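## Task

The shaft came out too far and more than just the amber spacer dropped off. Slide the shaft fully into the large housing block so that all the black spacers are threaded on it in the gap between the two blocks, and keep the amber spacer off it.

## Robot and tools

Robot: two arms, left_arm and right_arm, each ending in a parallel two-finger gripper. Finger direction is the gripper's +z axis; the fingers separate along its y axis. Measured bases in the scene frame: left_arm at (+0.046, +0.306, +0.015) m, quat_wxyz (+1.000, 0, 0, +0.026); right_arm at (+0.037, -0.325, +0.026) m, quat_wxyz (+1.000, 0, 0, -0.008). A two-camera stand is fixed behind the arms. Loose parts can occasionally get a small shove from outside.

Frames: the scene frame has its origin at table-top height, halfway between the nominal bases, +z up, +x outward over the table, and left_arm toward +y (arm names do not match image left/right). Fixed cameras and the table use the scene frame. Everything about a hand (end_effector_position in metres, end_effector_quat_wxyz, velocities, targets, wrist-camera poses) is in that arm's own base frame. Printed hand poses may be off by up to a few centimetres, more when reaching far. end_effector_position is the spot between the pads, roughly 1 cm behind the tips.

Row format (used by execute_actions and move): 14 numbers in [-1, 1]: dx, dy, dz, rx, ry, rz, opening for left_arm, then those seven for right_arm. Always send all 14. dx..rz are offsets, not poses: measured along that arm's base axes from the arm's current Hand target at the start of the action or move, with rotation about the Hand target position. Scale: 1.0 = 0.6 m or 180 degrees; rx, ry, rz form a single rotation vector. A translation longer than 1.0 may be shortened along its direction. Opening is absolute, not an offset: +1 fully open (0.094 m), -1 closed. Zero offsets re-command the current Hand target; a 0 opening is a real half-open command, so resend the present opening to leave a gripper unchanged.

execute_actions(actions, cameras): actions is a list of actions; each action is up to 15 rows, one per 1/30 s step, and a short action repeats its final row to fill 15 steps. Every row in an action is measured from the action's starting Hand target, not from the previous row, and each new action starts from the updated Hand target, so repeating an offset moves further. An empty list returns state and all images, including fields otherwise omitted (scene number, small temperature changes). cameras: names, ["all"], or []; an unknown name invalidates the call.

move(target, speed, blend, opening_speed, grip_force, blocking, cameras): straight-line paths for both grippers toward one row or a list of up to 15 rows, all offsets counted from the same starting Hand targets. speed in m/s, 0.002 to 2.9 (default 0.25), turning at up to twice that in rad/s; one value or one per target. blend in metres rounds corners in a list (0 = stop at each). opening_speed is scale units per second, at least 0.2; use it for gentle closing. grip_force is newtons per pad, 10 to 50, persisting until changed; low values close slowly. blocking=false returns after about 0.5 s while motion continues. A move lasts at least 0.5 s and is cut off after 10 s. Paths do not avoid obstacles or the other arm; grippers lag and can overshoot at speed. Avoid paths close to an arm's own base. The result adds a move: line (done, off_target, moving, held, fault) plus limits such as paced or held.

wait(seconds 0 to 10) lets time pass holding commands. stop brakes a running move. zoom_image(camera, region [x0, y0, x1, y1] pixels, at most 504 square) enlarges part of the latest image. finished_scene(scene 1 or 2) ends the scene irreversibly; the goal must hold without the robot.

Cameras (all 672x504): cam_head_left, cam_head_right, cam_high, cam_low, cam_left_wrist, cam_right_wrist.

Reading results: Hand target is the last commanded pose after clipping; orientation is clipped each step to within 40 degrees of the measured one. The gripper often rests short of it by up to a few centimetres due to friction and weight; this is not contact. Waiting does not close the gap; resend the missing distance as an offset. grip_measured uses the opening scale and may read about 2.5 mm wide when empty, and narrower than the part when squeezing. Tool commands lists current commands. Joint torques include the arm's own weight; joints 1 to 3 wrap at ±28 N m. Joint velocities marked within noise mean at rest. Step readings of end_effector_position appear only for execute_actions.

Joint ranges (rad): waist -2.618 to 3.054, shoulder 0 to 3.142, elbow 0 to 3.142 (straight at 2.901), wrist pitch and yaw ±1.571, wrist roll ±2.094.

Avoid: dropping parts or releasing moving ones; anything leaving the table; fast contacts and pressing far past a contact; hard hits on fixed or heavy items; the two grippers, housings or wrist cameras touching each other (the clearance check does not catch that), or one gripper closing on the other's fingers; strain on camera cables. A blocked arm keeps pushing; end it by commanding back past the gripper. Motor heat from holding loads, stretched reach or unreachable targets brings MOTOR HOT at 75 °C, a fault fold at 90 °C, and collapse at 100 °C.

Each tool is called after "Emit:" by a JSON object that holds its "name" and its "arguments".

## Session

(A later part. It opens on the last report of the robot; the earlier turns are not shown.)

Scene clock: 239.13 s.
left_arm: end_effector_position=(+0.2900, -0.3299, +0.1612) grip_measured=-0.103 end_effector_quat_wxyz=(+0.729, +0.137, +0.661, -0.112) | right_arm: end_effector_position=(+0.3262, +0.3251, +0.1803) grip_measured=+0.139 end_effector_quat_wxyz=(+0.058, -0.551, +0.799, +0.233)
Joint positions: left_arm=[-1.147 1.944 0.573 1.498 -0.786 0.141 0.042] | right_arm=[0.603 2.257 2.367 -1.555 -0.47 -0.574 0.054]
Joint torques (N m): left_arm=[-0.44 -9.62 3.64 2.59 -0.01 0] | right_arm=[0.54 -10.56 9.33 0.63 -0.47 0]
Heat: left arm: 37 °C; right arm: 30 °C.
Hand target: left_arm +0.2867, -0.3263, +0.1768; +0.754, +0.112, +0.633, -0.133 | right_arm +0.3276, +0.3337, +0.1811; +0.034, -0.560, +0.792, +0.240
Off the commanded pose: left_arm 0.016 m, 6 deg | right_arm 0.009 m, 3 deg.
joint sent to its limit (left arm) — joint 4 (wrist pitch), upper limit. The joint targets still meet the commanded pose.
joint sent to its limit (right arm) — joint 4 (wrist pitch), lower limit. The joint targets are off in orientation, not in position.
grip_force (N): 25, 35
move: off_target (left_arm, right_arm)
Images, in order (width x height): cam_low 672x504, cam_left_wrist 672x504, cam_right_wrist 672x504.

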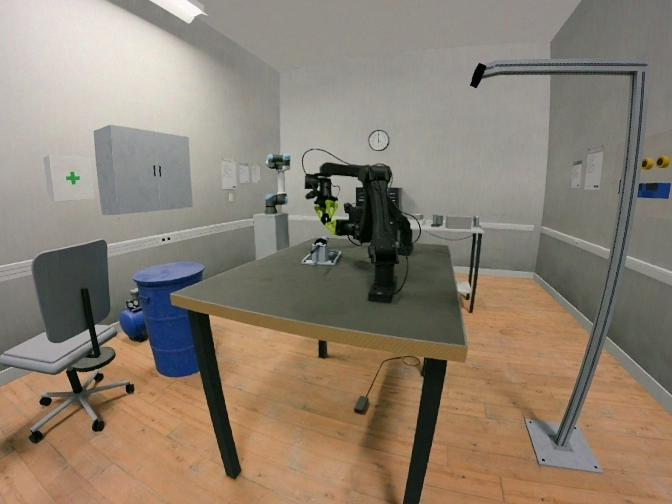

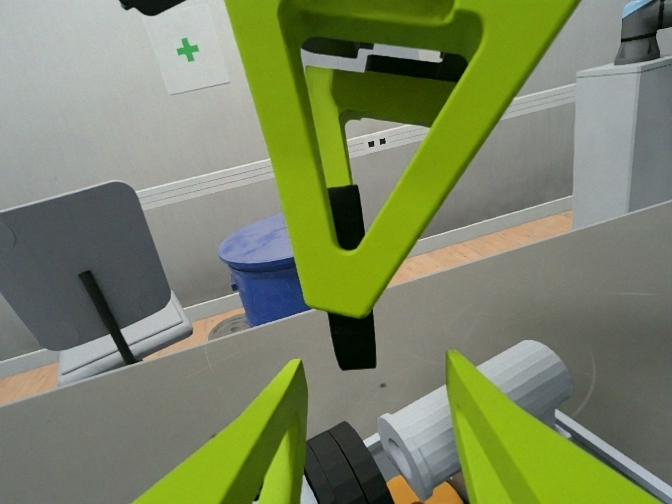

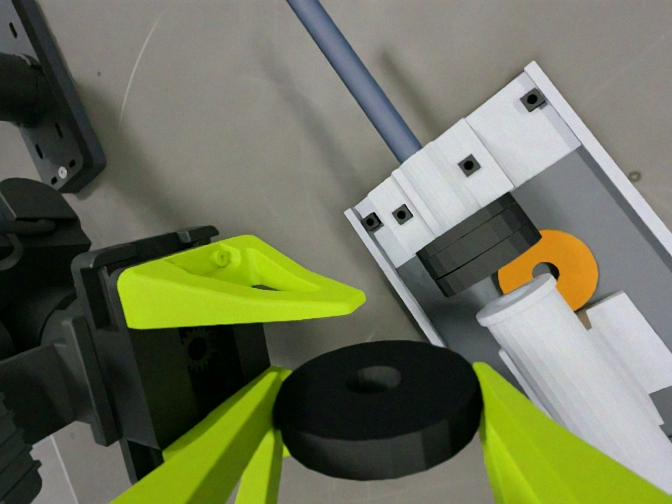

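Emit:
{"name": "move", "arguments": {"target": [[-0.1243, 0.0457, -0.0153, 0, 0, 0, -0.1, 0, 0, 0, 0, 0, 0, 0.02], [-0.1445, 0.2105, 0.0553, 0.1781, 0.1495, -0.3187, -0.1, 0, 0, 0, 0, 0, 0, 0.02]], "blend": [0.015, 0], "speed": 0.15, "cameras": ["all"]}}

Scene clock: 247.30 s.
left_arm: end_effector_position=(+0.1987, -0.1986, +0.2000) grip_measured=-0.103 end_effector_quat_wxyz=(+0.377, +0.554, +0.672, -0.317) | right_arm: end_effector_position=(+0.3262, +0.3251, +0.1803) grip_measured=+0.139 end_effector_quat_wxyz=(+0.058, -0.551, +0.799, +0.233)
Joint positions: left_arm=[-0.272 1.027 0.808 -0.721 0.879 0.803 0.042] | right_arm=[0.603 2.257 2.367 -1.555 -0.47 -0.574 0.054]
Joint torques (N m): left_arm=[0.4 -1.83 10.41 1.31 0.46 0.07] | right_arm=[0.53 -10.55 9.35 0.63 -0.47 -0.01]
Heat: left arm: 37 °C; right arm: 31 °C.
Hand target: left_arm +0.2001, -0.1999, +0.2099; +0.383, +0.556, +0.664, -0.321 | right_arm +0.3276, +0.3337, +0.1811; +0.034, -0.560, +0.792, +0.240
Off the commanded pose: left_arm 0.010 m, 1 deg | right_arm 0.009 m, 3 deg.
joint sent to its limit (right arm) — joint 4 (wrist pitch), lower limit. The joint targets are off in orientation, not in position.
grip_force (N): 25, 35
move: off_target (right_arm)

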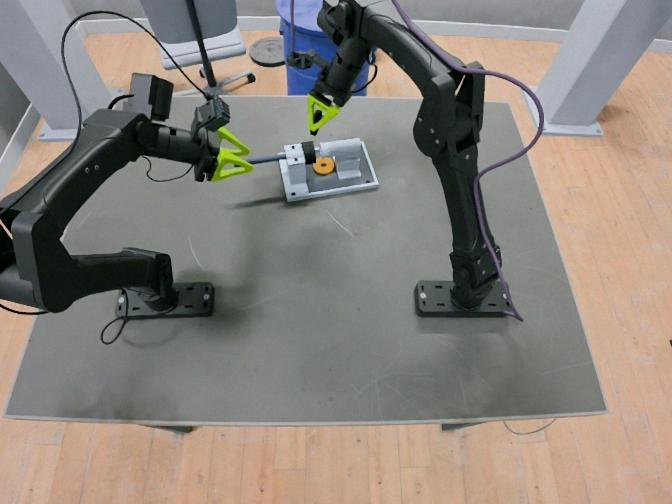

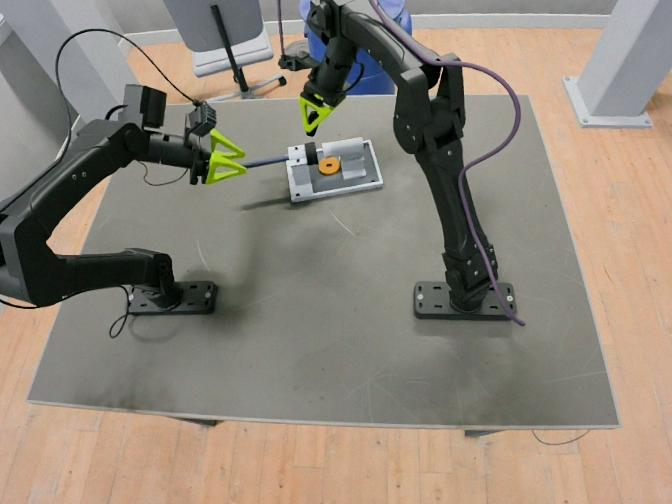

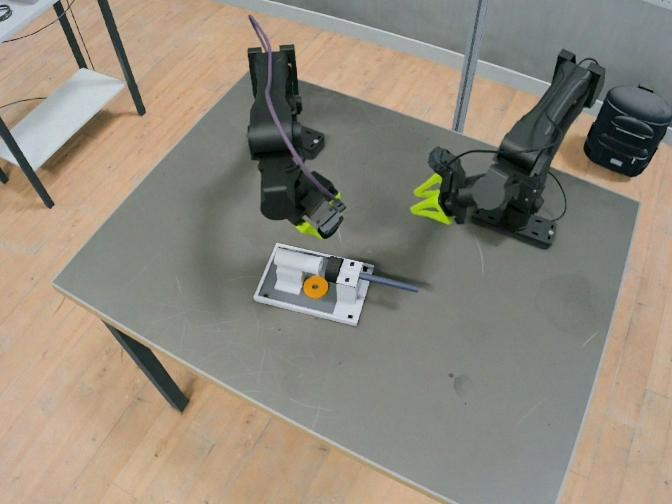

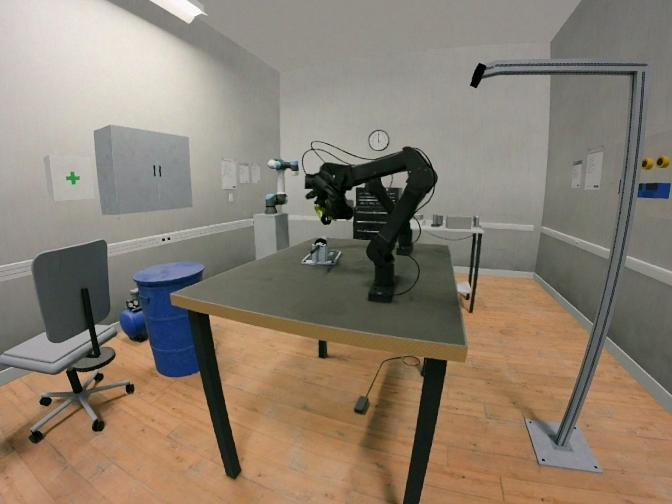

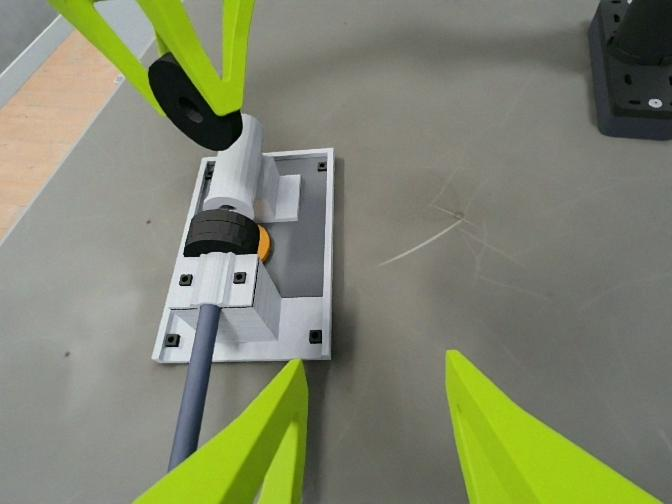

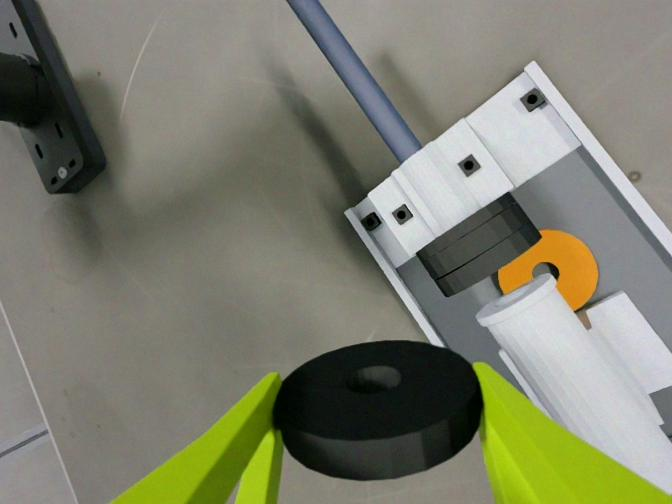

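Emit:
{"name": "move", "arguments": {"target": [0, 0, 0, 0, 0, 0, -0.1, 0.0473, -0.0045, -0.0268, -0.0014, -0.1128, 0.1699, 0.02], "speed": 0.1, "cameras": ["all"]}}

Emit:
{"name": "zoom_image", "arguments": {"camera": "cam_high", "region": [270, 190, 390, 320]}}

Emit:
{"name": "zoom_image", "arguments": {"camera": "cam_low", "region": [290, 190, 360, 280]}}

Scene clock: 255.17 s.
left_arm: end_effector_position=(+0.1986, -0.1986, +0.2000) grip_measured=-0.103 end_effector_quat_wxyz=(+0.377, +0.554, +0.671, -0.317) | right_arm: end_effector_position=(+0.3538, +0.3240, +0.1665) grip_measured=+0.139 end_effector_quat_wxyz=(-0.121, +0.773, -0.608, -0.132)
Joint positions: left_arm=[-0.272 1.027 0.808 -0.722 0.879 0.804 0.042] | right_arm=[0.62 2.338 2.489 -1.555 -0.321 -1.161 0.054]
Joint torques (N m): left_arm=[0.42 -1.83 10.43 1.31 0.45 0.07] | right_arm=[0.53 -11.12 9.18 0.72 -0.24 -0.09]
Heat: left arm: 35 °C; right arm: 31 °C.
Hand target: left_arm +0.2001, -0.2000, +0.2099; +0.383, +0.556, +0.664, -0.321 | right_arm +0.3560, +0.3310, +0.1649; -0.106, +0.781, -0.600, -0.137
Off the commanded pose: left_arm 0.010 m, 1 deg | right_arm 0.008 m, 2 deg.
joint sent to its limit (right arm) — joint 4 (wrist pitch), lower limit. The joint targets still meet the commanded pose.
grip_force (N): 25, 35
move: done

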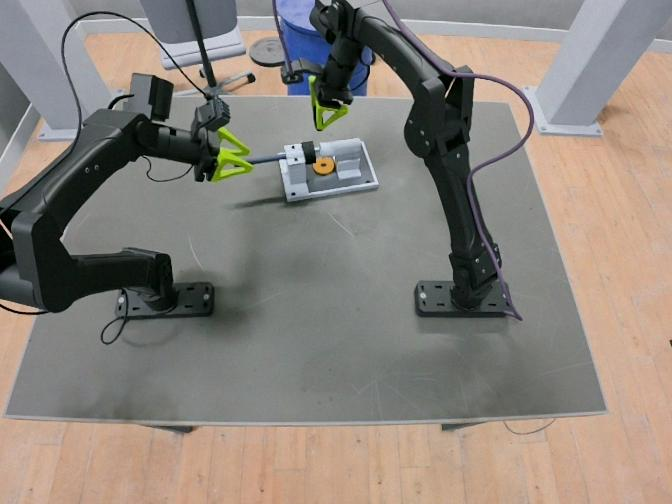

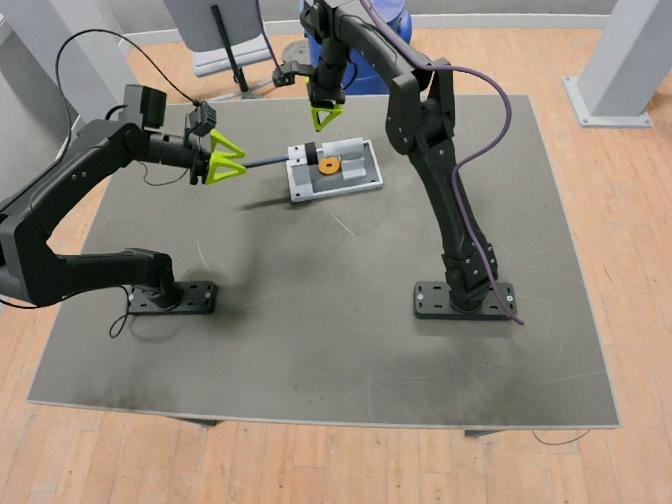

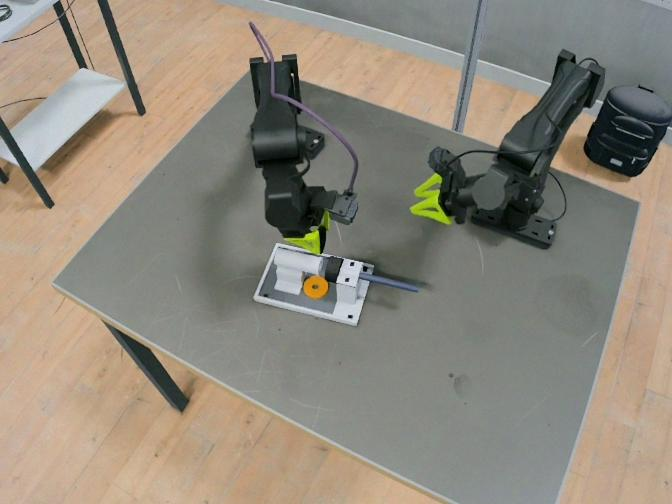

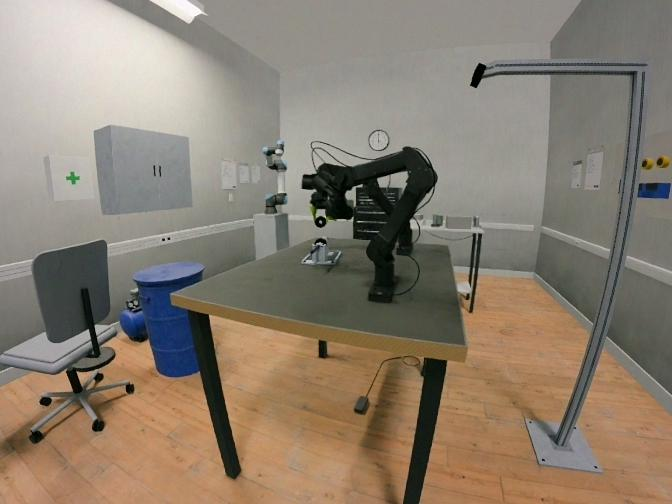

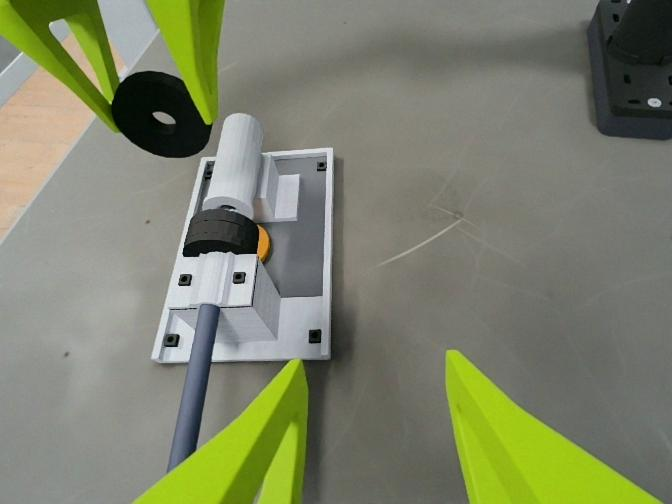

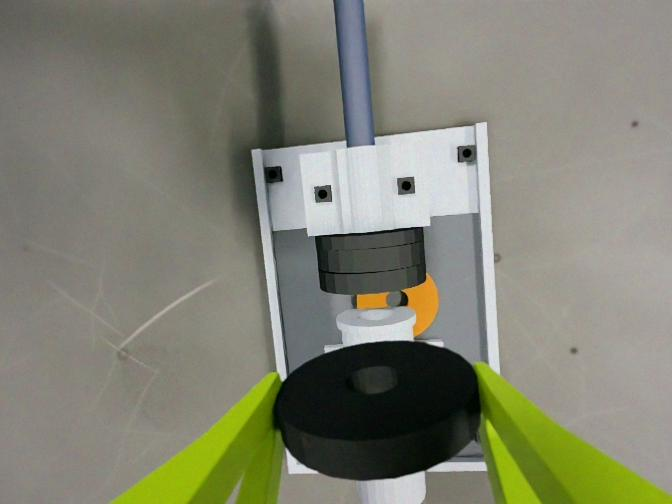

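Scaled by 3.877 from the camera's 672x504 image, which has a finer 960x720 frame.

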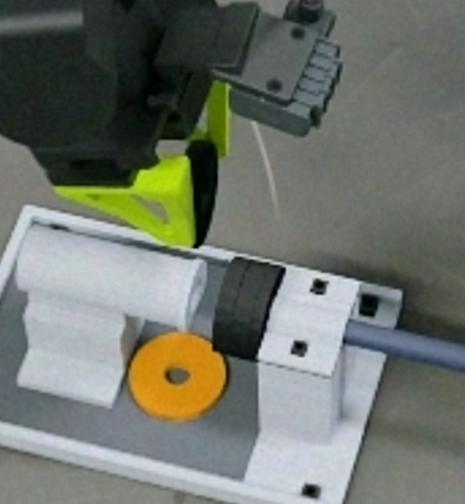

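Scaled by 5.600 from the camera's 672x504 image, which has a finer 960x720 frame.

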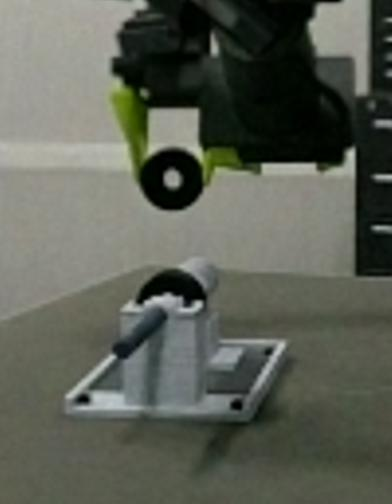

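Emit:
{"name": "move", "arguments": {"target": [0, 0, 0, 0, 0, 0, -0.1, -0.0003, 0.0052, -0.0415, 0, 0, 0.0139, 0.02], "speed": 0.06, "cameras": ["cam_right_wrist", "cam_high"]}}

Emit:
{"name": "zoom_image", "arguments": {"camera": "cam_high", "region": [270, 200, 390, 310]}}

Scene clock: 261.33 s.
left_arm: end_effector_position=(+0.1986, -0.1986, +0.2000) grip_measured=-0.103 end_effector_quat_wxyz=(+0.377, +0.554, +0.671, -0.317) | right_arm: end_effector_position=(+0.3537, +0.3270, +0.1399) grip_measured=+0.139 end_effector_quat_wxyz=(-0.097, +0.790, -0.590, -0.137)
Joint positions: left_arm=[-0.272 1.027 0.808 -0.722 0.879 0.804 0.042] | right_arm=[0.626 2.397 2.489 -1.555 -0.321 -1.215 0.054]
Joint torques (N m): left_arm=[0.42 -1.83 10.41 1.31 0.46 0.07] | right_arm=[0.46 -11.93 9.39 0.6 -0.28 -0.1]
Heat: left arm: 34 °C; right arm: 31 °C.
Hand target: left_arm +0.2001, -0.2000, +0.2099; +0.383, +0.556, +0.664, -0.321 | right_arm +0.3557, +0.3341, +0.1401; -0.103, +0.794, -0.583, -0.139
Off the commanded pose: left_arm 0.010 m, 1 deg | right_arm 0.007 m, 1 deg.
joint sent to its limit (right arm) — joint 4 (wrist pitch), lower limit. The joint targets still meet the commanded pose.
grip_force (N): 25, 35
move: done
Images, in order (width x height): cam_high 672x504, cam_right_wrist 672x504.

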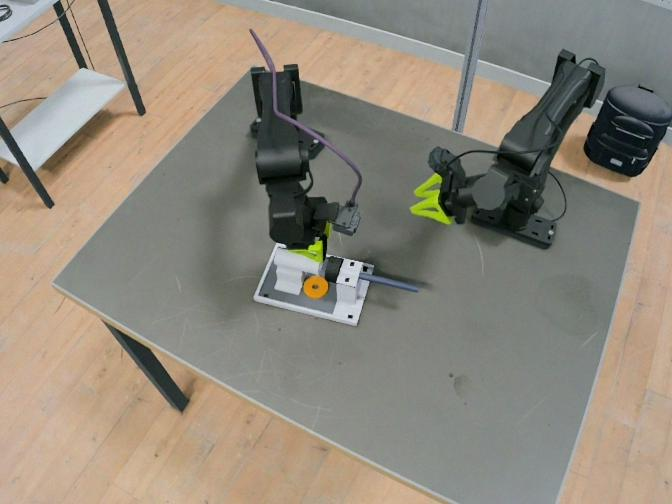

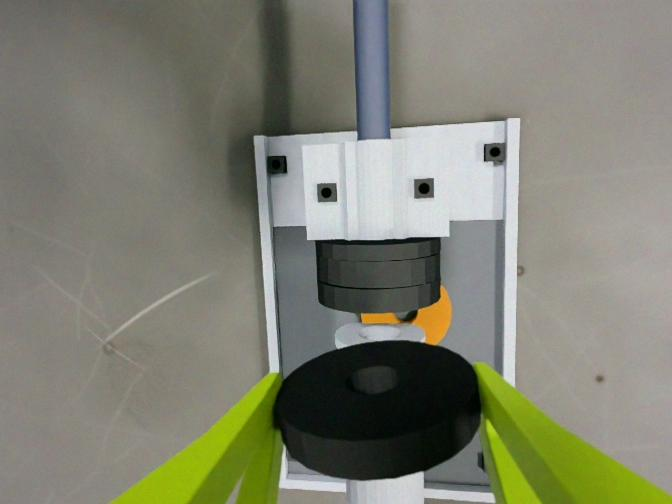

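Scaled by 4.200 from the camera's 672x504 image, which has a finer 960x720 frame.

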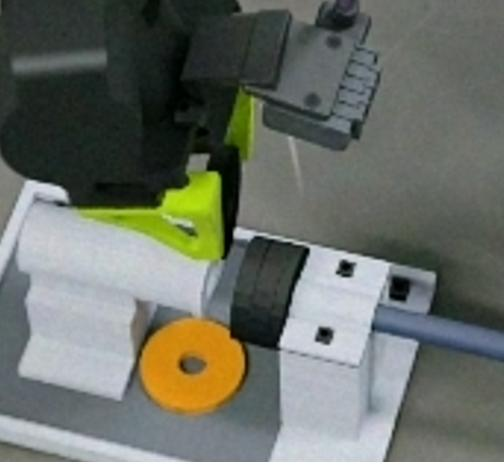

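Emit:
{"name": "zoom_image", "arguments": {"camera": "cam_high", "region": [305, 225, 355, 285]}}

Emit:
{"name": "zoom_image", "arguments": {"camera": "cam_right_wrist", "region": [280, 220, 480, 370]}}

Scaled by 8.400 from the camera's 672x504 image, which has a finer 960x720 frame.

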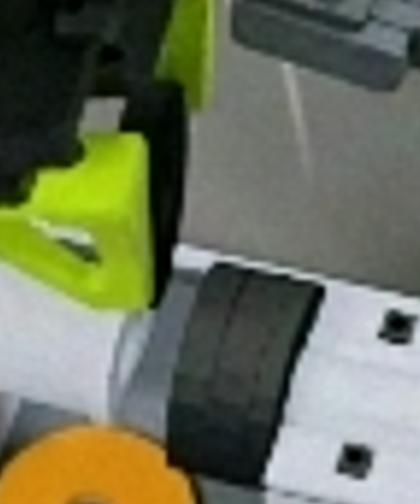

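Scaled by 2.520 from the camera's 672x504 image, which has a finer 960x720 frame.

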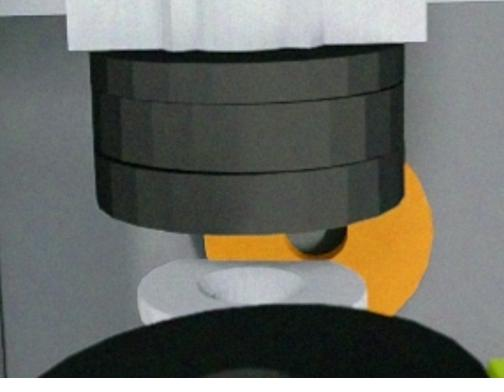

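Emit:
{"name": "wait", "arguments": {"seconds": 0.1, "cameras": ["cam_head_left", "cam_head_right", "cam_left_wrist"]}}

Emit:
{"name": "zoom_image", "arguments": {"camera": "cam_head_left", "region": [270, 90, 390, 210]}}

Emit:
{"name": "zoom_image", "arguments": {"camera": "cam_left_wrist", "region": [80, 30, 360, 370]}}

Scene clock: 266.97 s.
left_arm: end_effector_position=(+0.1986, -0.1986, +0.2000) grip_measured=-0.103 end_effector_quat_wxyz=(+0.377, +0.554, +0.671, -0.317) | right_arm: end_effector_position=(+0.3537, +0.3270, +0.1399) grip_measured=+0.139 end_effector_quat_wxyz=(-0.097, +0.790, -0.590, -0.137)
Joint positions: left_arm=[-0.272 1.027 0.808 -0.722 0.879 0.804 0.042] | right_arm=[0.626 2.397 2.489 -1.555 -0.321 -1.216 0.054]
Joint torques (N m): left_arm=[0.42 -1.81 10.44 1.32 0.45 0.07] | right_arm=[0.46 -11.95 9.42 0.6 -0.28 -0.1]
Heat: left arm: 34 °C; right arm: 31 °C.
Hand target: left_arm +0.2001, -0.2000, +0.2099; +0.383, +0.556, +0.664, -0.321 | right_arm +0.3557, +0.3341, +0.1401; -0.103, +0.794, -0.583, -0.139
Tool commands: left_gripper/opening=-0.1 right_gripper/opening=+0.02
Off the commanded pose: left_arm 0.010 m, 1 deg | right_arm 0.007 m, 1 deg.
grip_force (N): 25, 35
wait: 0.10 s; at rest from the start
Images, in order (width x height): cam_head_left 672x504, cam_head_right 672x504, cam_left_wrist 672x504.

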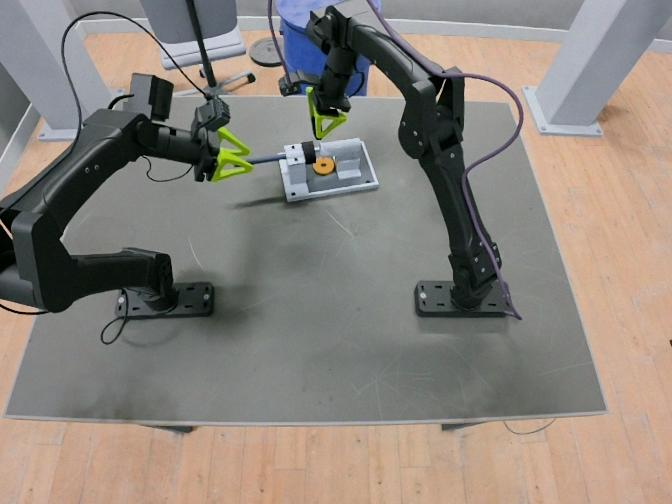

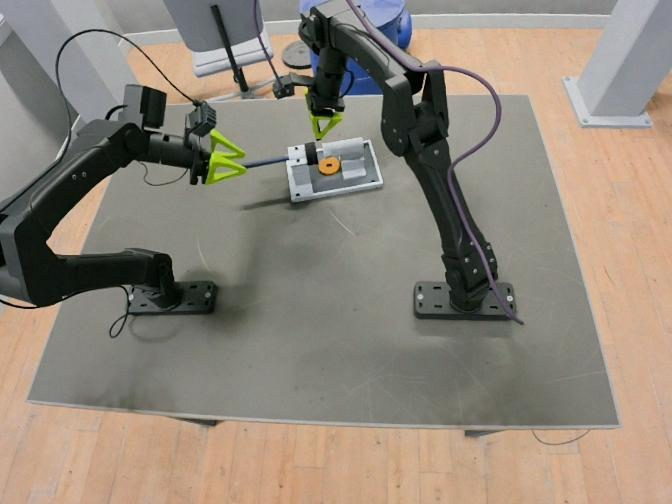

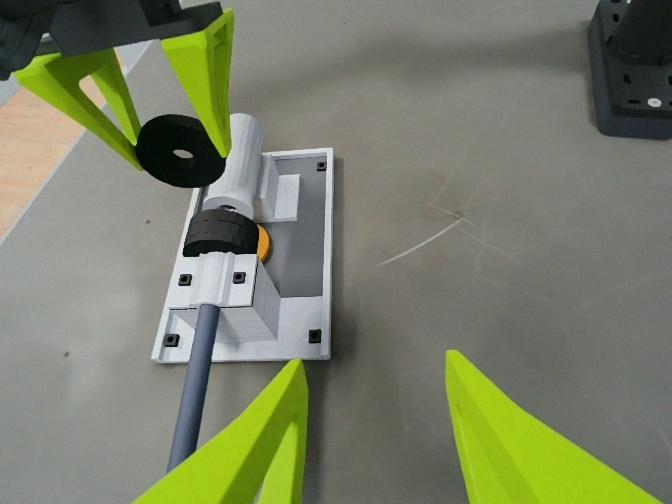

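Scaled by 4.200 from the camera's 672x504 image, which has a finer 960x720 frame.

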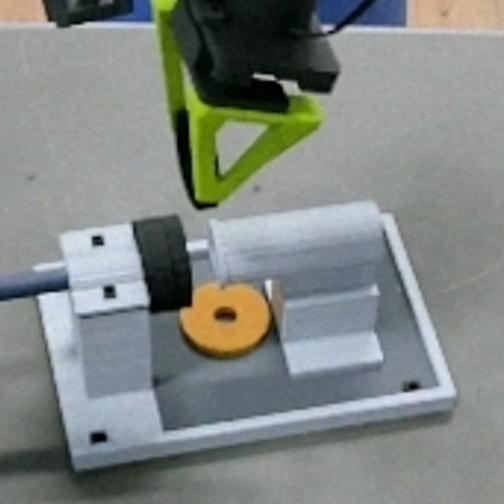

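Scaled by 1.482 from the camera's 672x504 image, which has a finer 960x720 frame.

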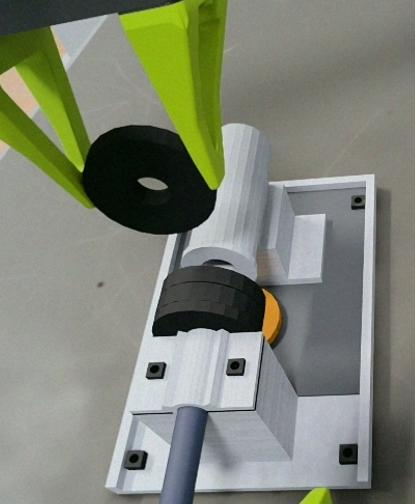

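Emit:
{"name": "zoom_image", "arguments": {"camera": "cam_head_left", "region": [295, 110, 345, 170]}}

Emit:
{"name": "zoom_image", "arguments": {"camera": "cam_head_right", "region": [295, 110, 345, 170]}}

Scaled by 8.400 from the camera's 672x504 image, which has a finer 960x720 frame.

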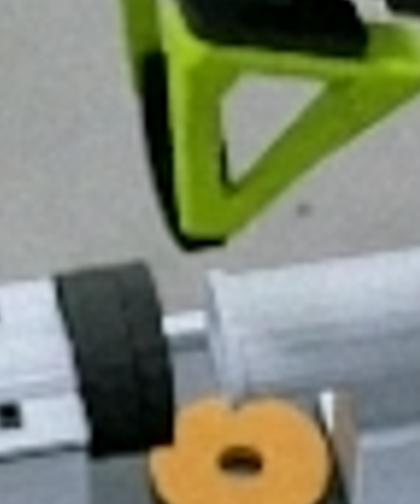

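Scaled by 8.400 from the camera's 672x504 image, which has a finer 960x720 frame.

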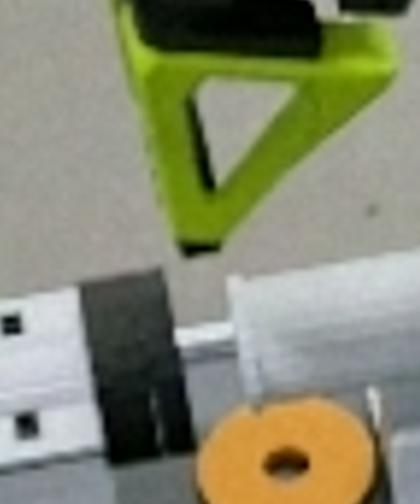

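Emit:
{"name": "zoom_image", "arguments": {"camera": "cam_left_wrist", "region": [120, 90, 270, 270]}}

Scaled by 2.800 from the camera's 672x504 image, which has a finer 960x720 frame.

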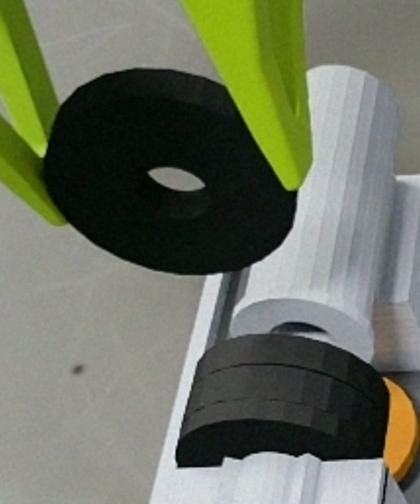

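Emit:
{"name": "wait", "arguments": {"seconds": 0.1, "cameras": ["cam_right_wrist", "cam_low"]}}

Emit:
{"name": "zoom_image", "arguments": {"camera": "cam_right_wrist", "region": [260, 320, 500, 500]}}

Emit:
{"name": "zoom_image", "arguments": {"camera": "cam_low", "region": [295, 200, 345, 260]}}

Scene clock: 275.73 s.
left_arm: end_effector_position=(+0.1986, -0.1986, +0.2000) grip_measured=-0.103 end_effector_quat_wxyz=(+0.377, +0.554, +0.671, -0.317) | right_arm: end_effector_position=(+0.3537, +0.3270, +0.1399) grip_measured=+0.139 end_effector_quat_wxyz=(-0.097, +0.790, -0.590, -0.137)
Joint positions: left_arm=[-0.272 1.027 0.808 -0.722 0.879 0.804 0.042] | right_arm=[0.626 2.397 2.489 -1.555 -0.321 -1.216 0.054]
Joint torques (N m): left_arm=[0.4 -1.83 10.44 1.31 0.45 0.07] | right_arm=[0.46 -11.92 9.4 0.6 -0.28 -0.11]
Heat: left arm: 33 °C; right arm: 32 °C.
Hand target: left_arm +0.2001, -0.2000, +0.2099; +0.383, +0.556, +0.664, -0.321 | right_arm +0.3557, +0.3341, +0.1401; -0.103, +0.794, -0.583, -0.139
Tool commands: left_gripper/opening=-0.1 right_gripper/opening=+0.02
Off the commanded pose: left_arm 0.010 m, 1 deg | right_arm 0.007 m, 1 deg.
grip_force (N): 25, 35
wait: 0.10 s; at rest from the start
Images, in order (width x height): cam_low 672x504, cam_right_wrist 672x504.

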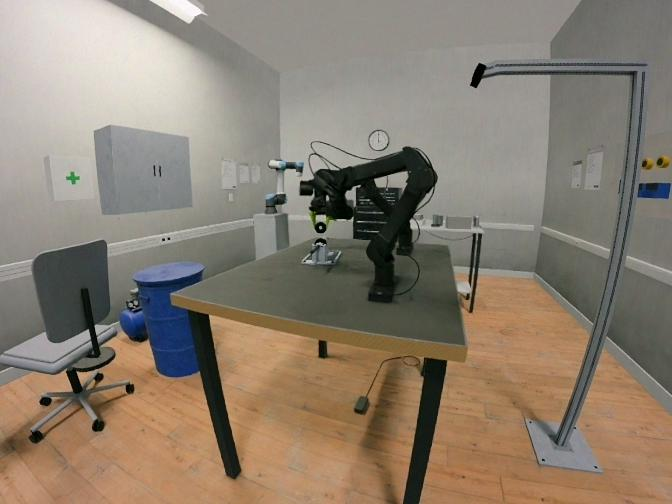

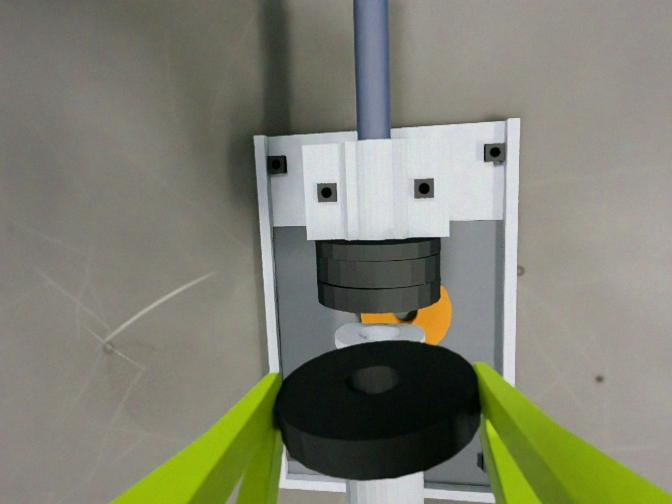

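Scaled by 2.100 from the camera's 672x504 image, which has a finer 960x720 frame.

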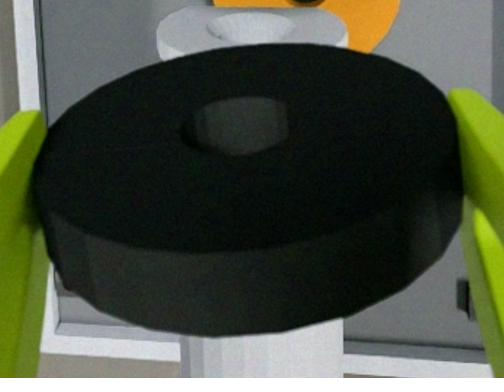

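Scaled by 8.400 from the camera's 672x504 image, which has a finer 960x720 frame.

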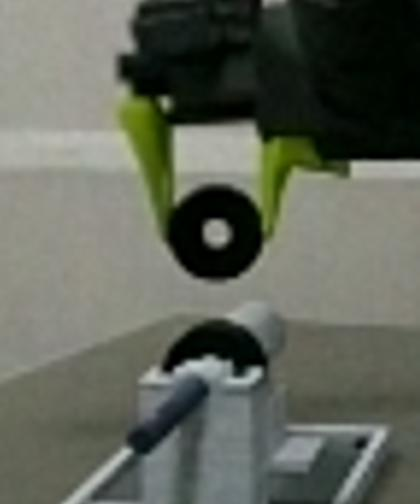

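Emit:
{"name": "zoom_image", "arguments": {"camera": "cam_low", "region": [308, 215, 338, 252]}}

Scaled by 13.622 from the camera's 672x504 image, which has a finer 960x720 frame.

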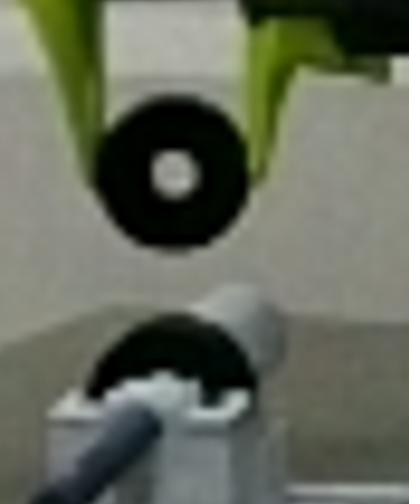

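Emit:
{"name": "wait", "arguments": {"seconds": 0.1, "cameras": ["cam_head_left", "cam_head_right", "cam_high"]}}

Emit:
{"name": "zoom_image", "arguments": {"camera": "cam_head_left", "region": [298, 108, 334, 168]}}

Emit:
{"name": "zoom_image", "arguments": {"camera": "cam_head_right", "region": [298, 108, 334, 168]}}

Emit:
{"name": "zoom_image", "arguments": {"camera": "cam_high", "region": [310, 230, 350, 290]}}

Scene clock: 281.10 s.
left_arm: end_effector_position=(+0.1986, -0.1986, +0.2000) grip_measured=-0.103 end_effector_quat_wxyz=(+0.377, +0.554, +0.671, -0.317) | right_arm: end_effector_position=(+0.3537, +0.3270, +0.1399) grip_measured=+0.139 end_effector_quat_wxyz=(-0.097, +0.790, -0.590, -0.137)
Joint positions: left_arm=[-0.272 1.027 0.808 -0.722 0.879 0.804 0.042] | right_arm=[0.626 2.397 2.489 -1.555 -0.321 -1.216 0.054]
Joint torques (N m): left_arm=[0.43 -1.81 10.43 1.31 0.46 0.07] | right_arm=[0.47 -11.93 9.4 0.6 -0.27 -0.1]
Heat: left arm: 33 °C; right arm: 32 °C.
Hand target: left_arm +0.2001, -0.2000, +0.2099; +0.383, +0.556, +0.664, -0.321 | right_arm +0.3557, +0.3341, +0.1401; -0.103, +0.794, -0.583, -0.139
Tool commands: left_gripper/opening=-0.1 right_gripper/opening=+0.02
Off the commanded pose: left_arm 0.010 m, 1 deg | right_arm 0.007 m, 1 deg.
grip_force (N): 25, 35
wait: 0.10 s; at rest from the start
Images, in order (width x height): cam_head_left 672x504, cam_head_right 672x504, cam_high 672x504.

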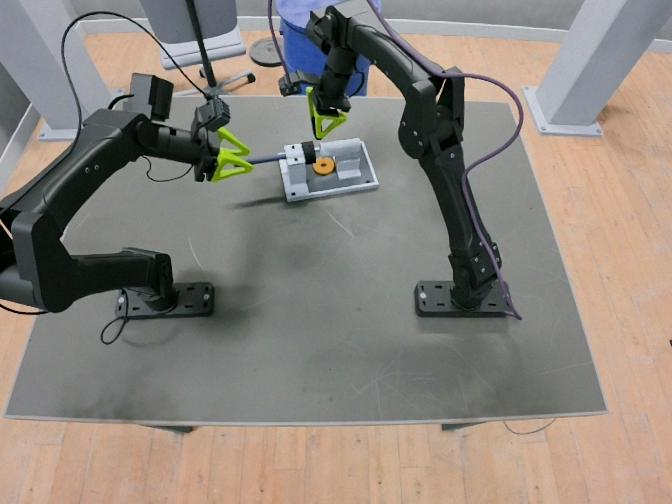

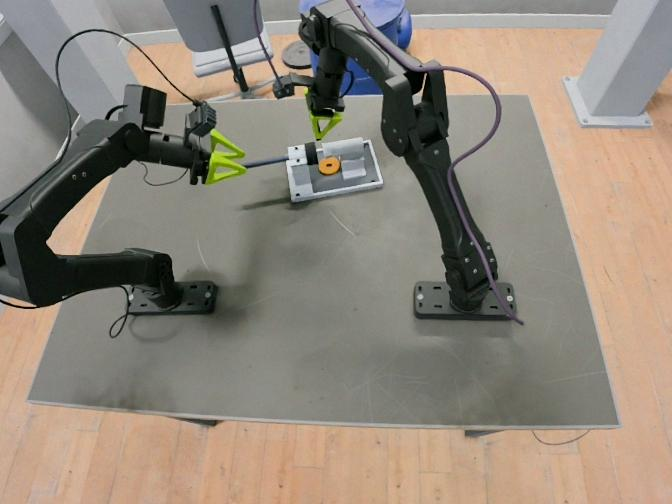

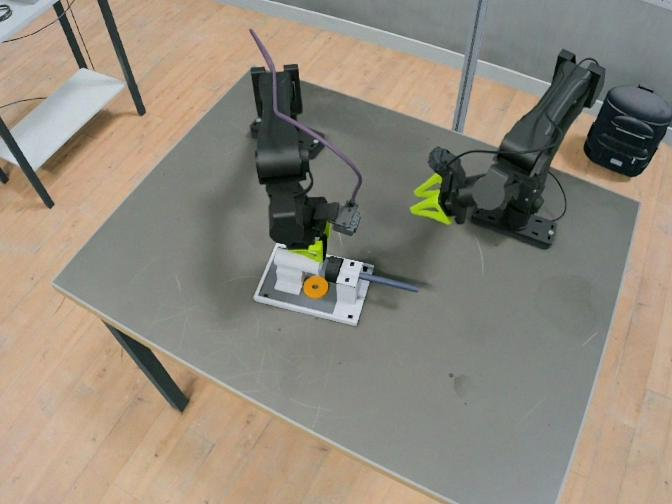

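Scaled by 8.400 from the camera's 672x504 image, which has a finer 960x720 frame.

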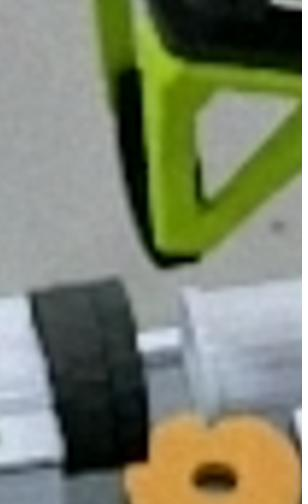

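Scaled by 8.400 from the camera's 672x504 image, which has a finer 960x720 frame.

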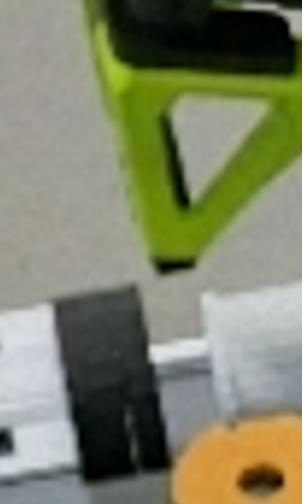

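Scaled by 8.400 from the camera's 672x504 image, which has a finer 960x720 frame.

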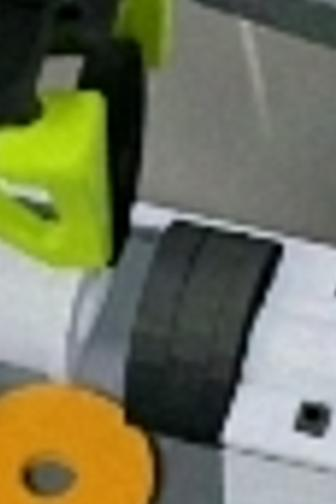

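Emit:
{"name": "execute_actions", "arguments": {"actions": [], "cameras": ["cam_head_left", "cam_head_right", "cam_high", "cam_low", "cam_left_wrist", "cam_right_wrist"]}}

Scene clock: 283.60 s.
left_arm: end_effector_position=(+0.1986, -0.1986, +0.2000) grip_measured=-0.103 end_effector_quat_wxyz=(+0.377, +0.554, +0.671, -0.317) | right_arm: end_effector_position=(+0.3537, +0.3270, +0.1399) grip_measured=+0.139 end_effector_quat_wxyz=(-0.097, +0.790, -0.590, -0.137)
Joint positions: left_arm=[-0.272 1.027 0.808 -0.722 0.879 0.804 0.042] | right_arm=[0.626 2.397 2.489 -1.555 -0.321 -1.216 0.054]
Joint velocities: within noise
Joint torques (N m): left_arm=[0.42 -1.83 10.43 1.32 0.45 0.07] | right_arm=[0.47 -11.95 9.4 0.6 -0.28 -0.1]
Motor temperatures (°C): left_arm=[25 28 32 33 25 23 27] | right_arm=[25 31 32 28 24 25 25]
Heat: left arm: 33 °C; right arm: 32 °C.
Hand target: left_arm +0.2001, -0.2000, +0.2099; +0.383, +0.556, +0.664, -0.321 | right_arm +0.3557, +0.3341, +0.1401; -0.103, +0.794, -0.583, -0.139
Tool commands: left_gripper/opening=-0.1 right_gripper/opening=+0.02
Off the commanded pose: left_arm 0.010 m, 1 deg | right_arm 0.007 m, 1 deg.
grip_force (N): 25, 35

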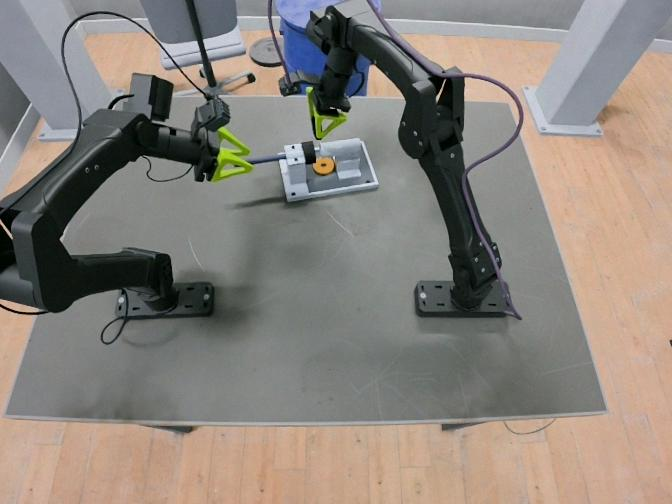

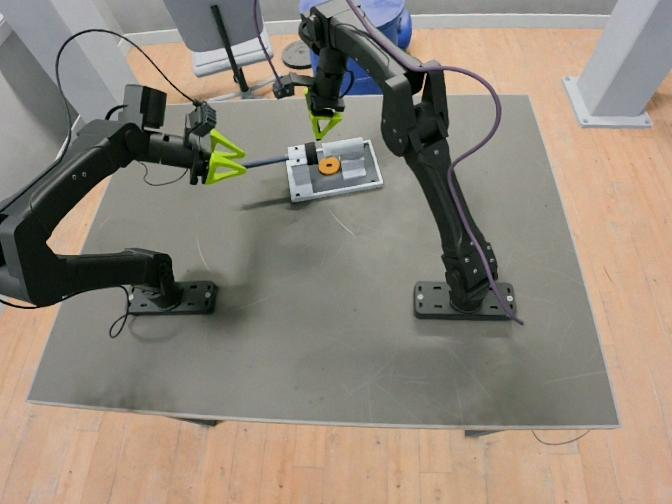

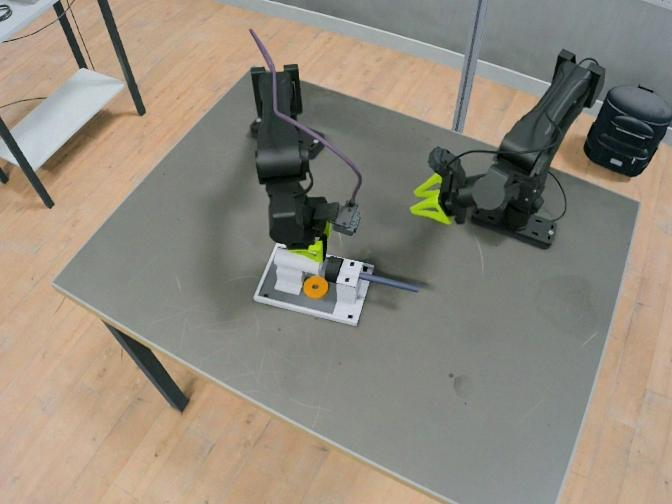

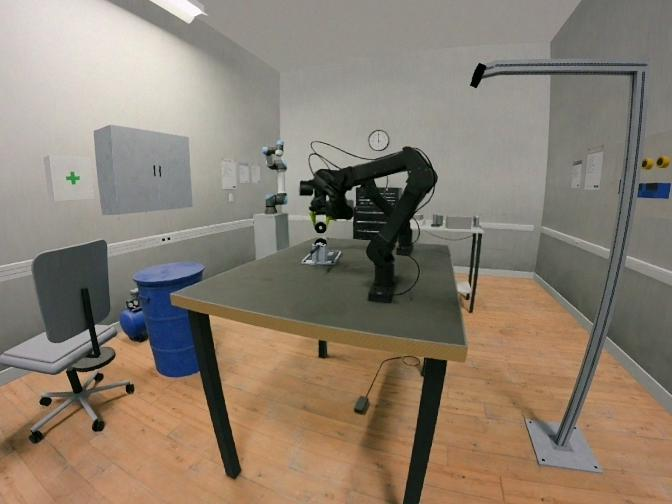

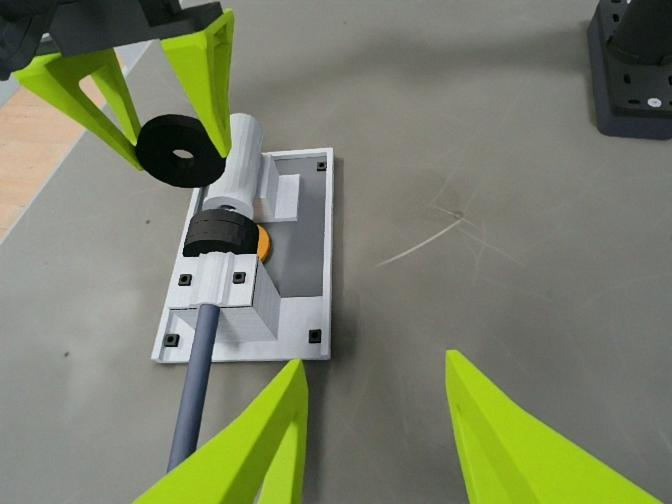

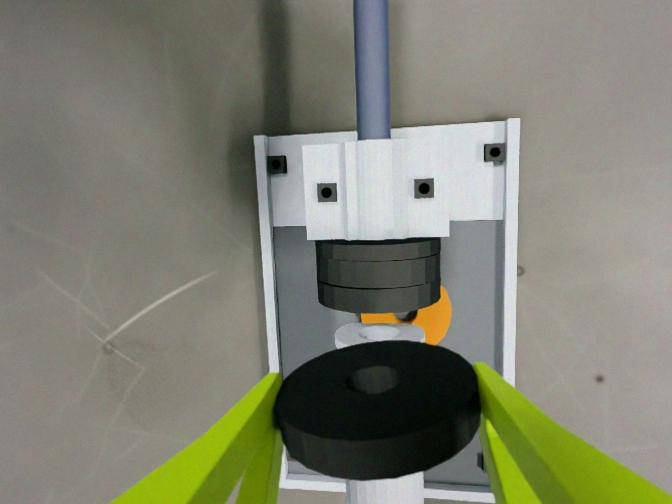

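Emit:
{"name": "zoom_image", "arguments": {"camera": "cam_right_wrist", "region": [240, 200, 520, 410]}}

Emit:
{"name": "zoom_image", "arguments": {"camera": "cam_head_left", "region": [270, 100, 350, 170]}}

Scaled by 1.800 from the camera's 672x504 image, which has a finer 960x720 frame.

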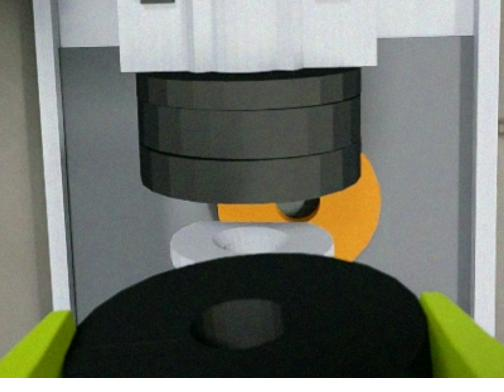

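Scaled by 6.300 from the camera's 672x504 image, which has a finer 960x720 frame.

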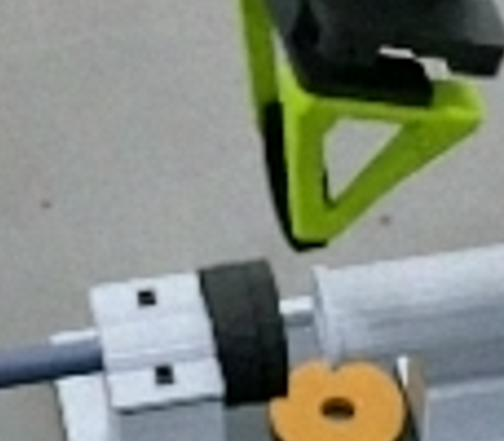

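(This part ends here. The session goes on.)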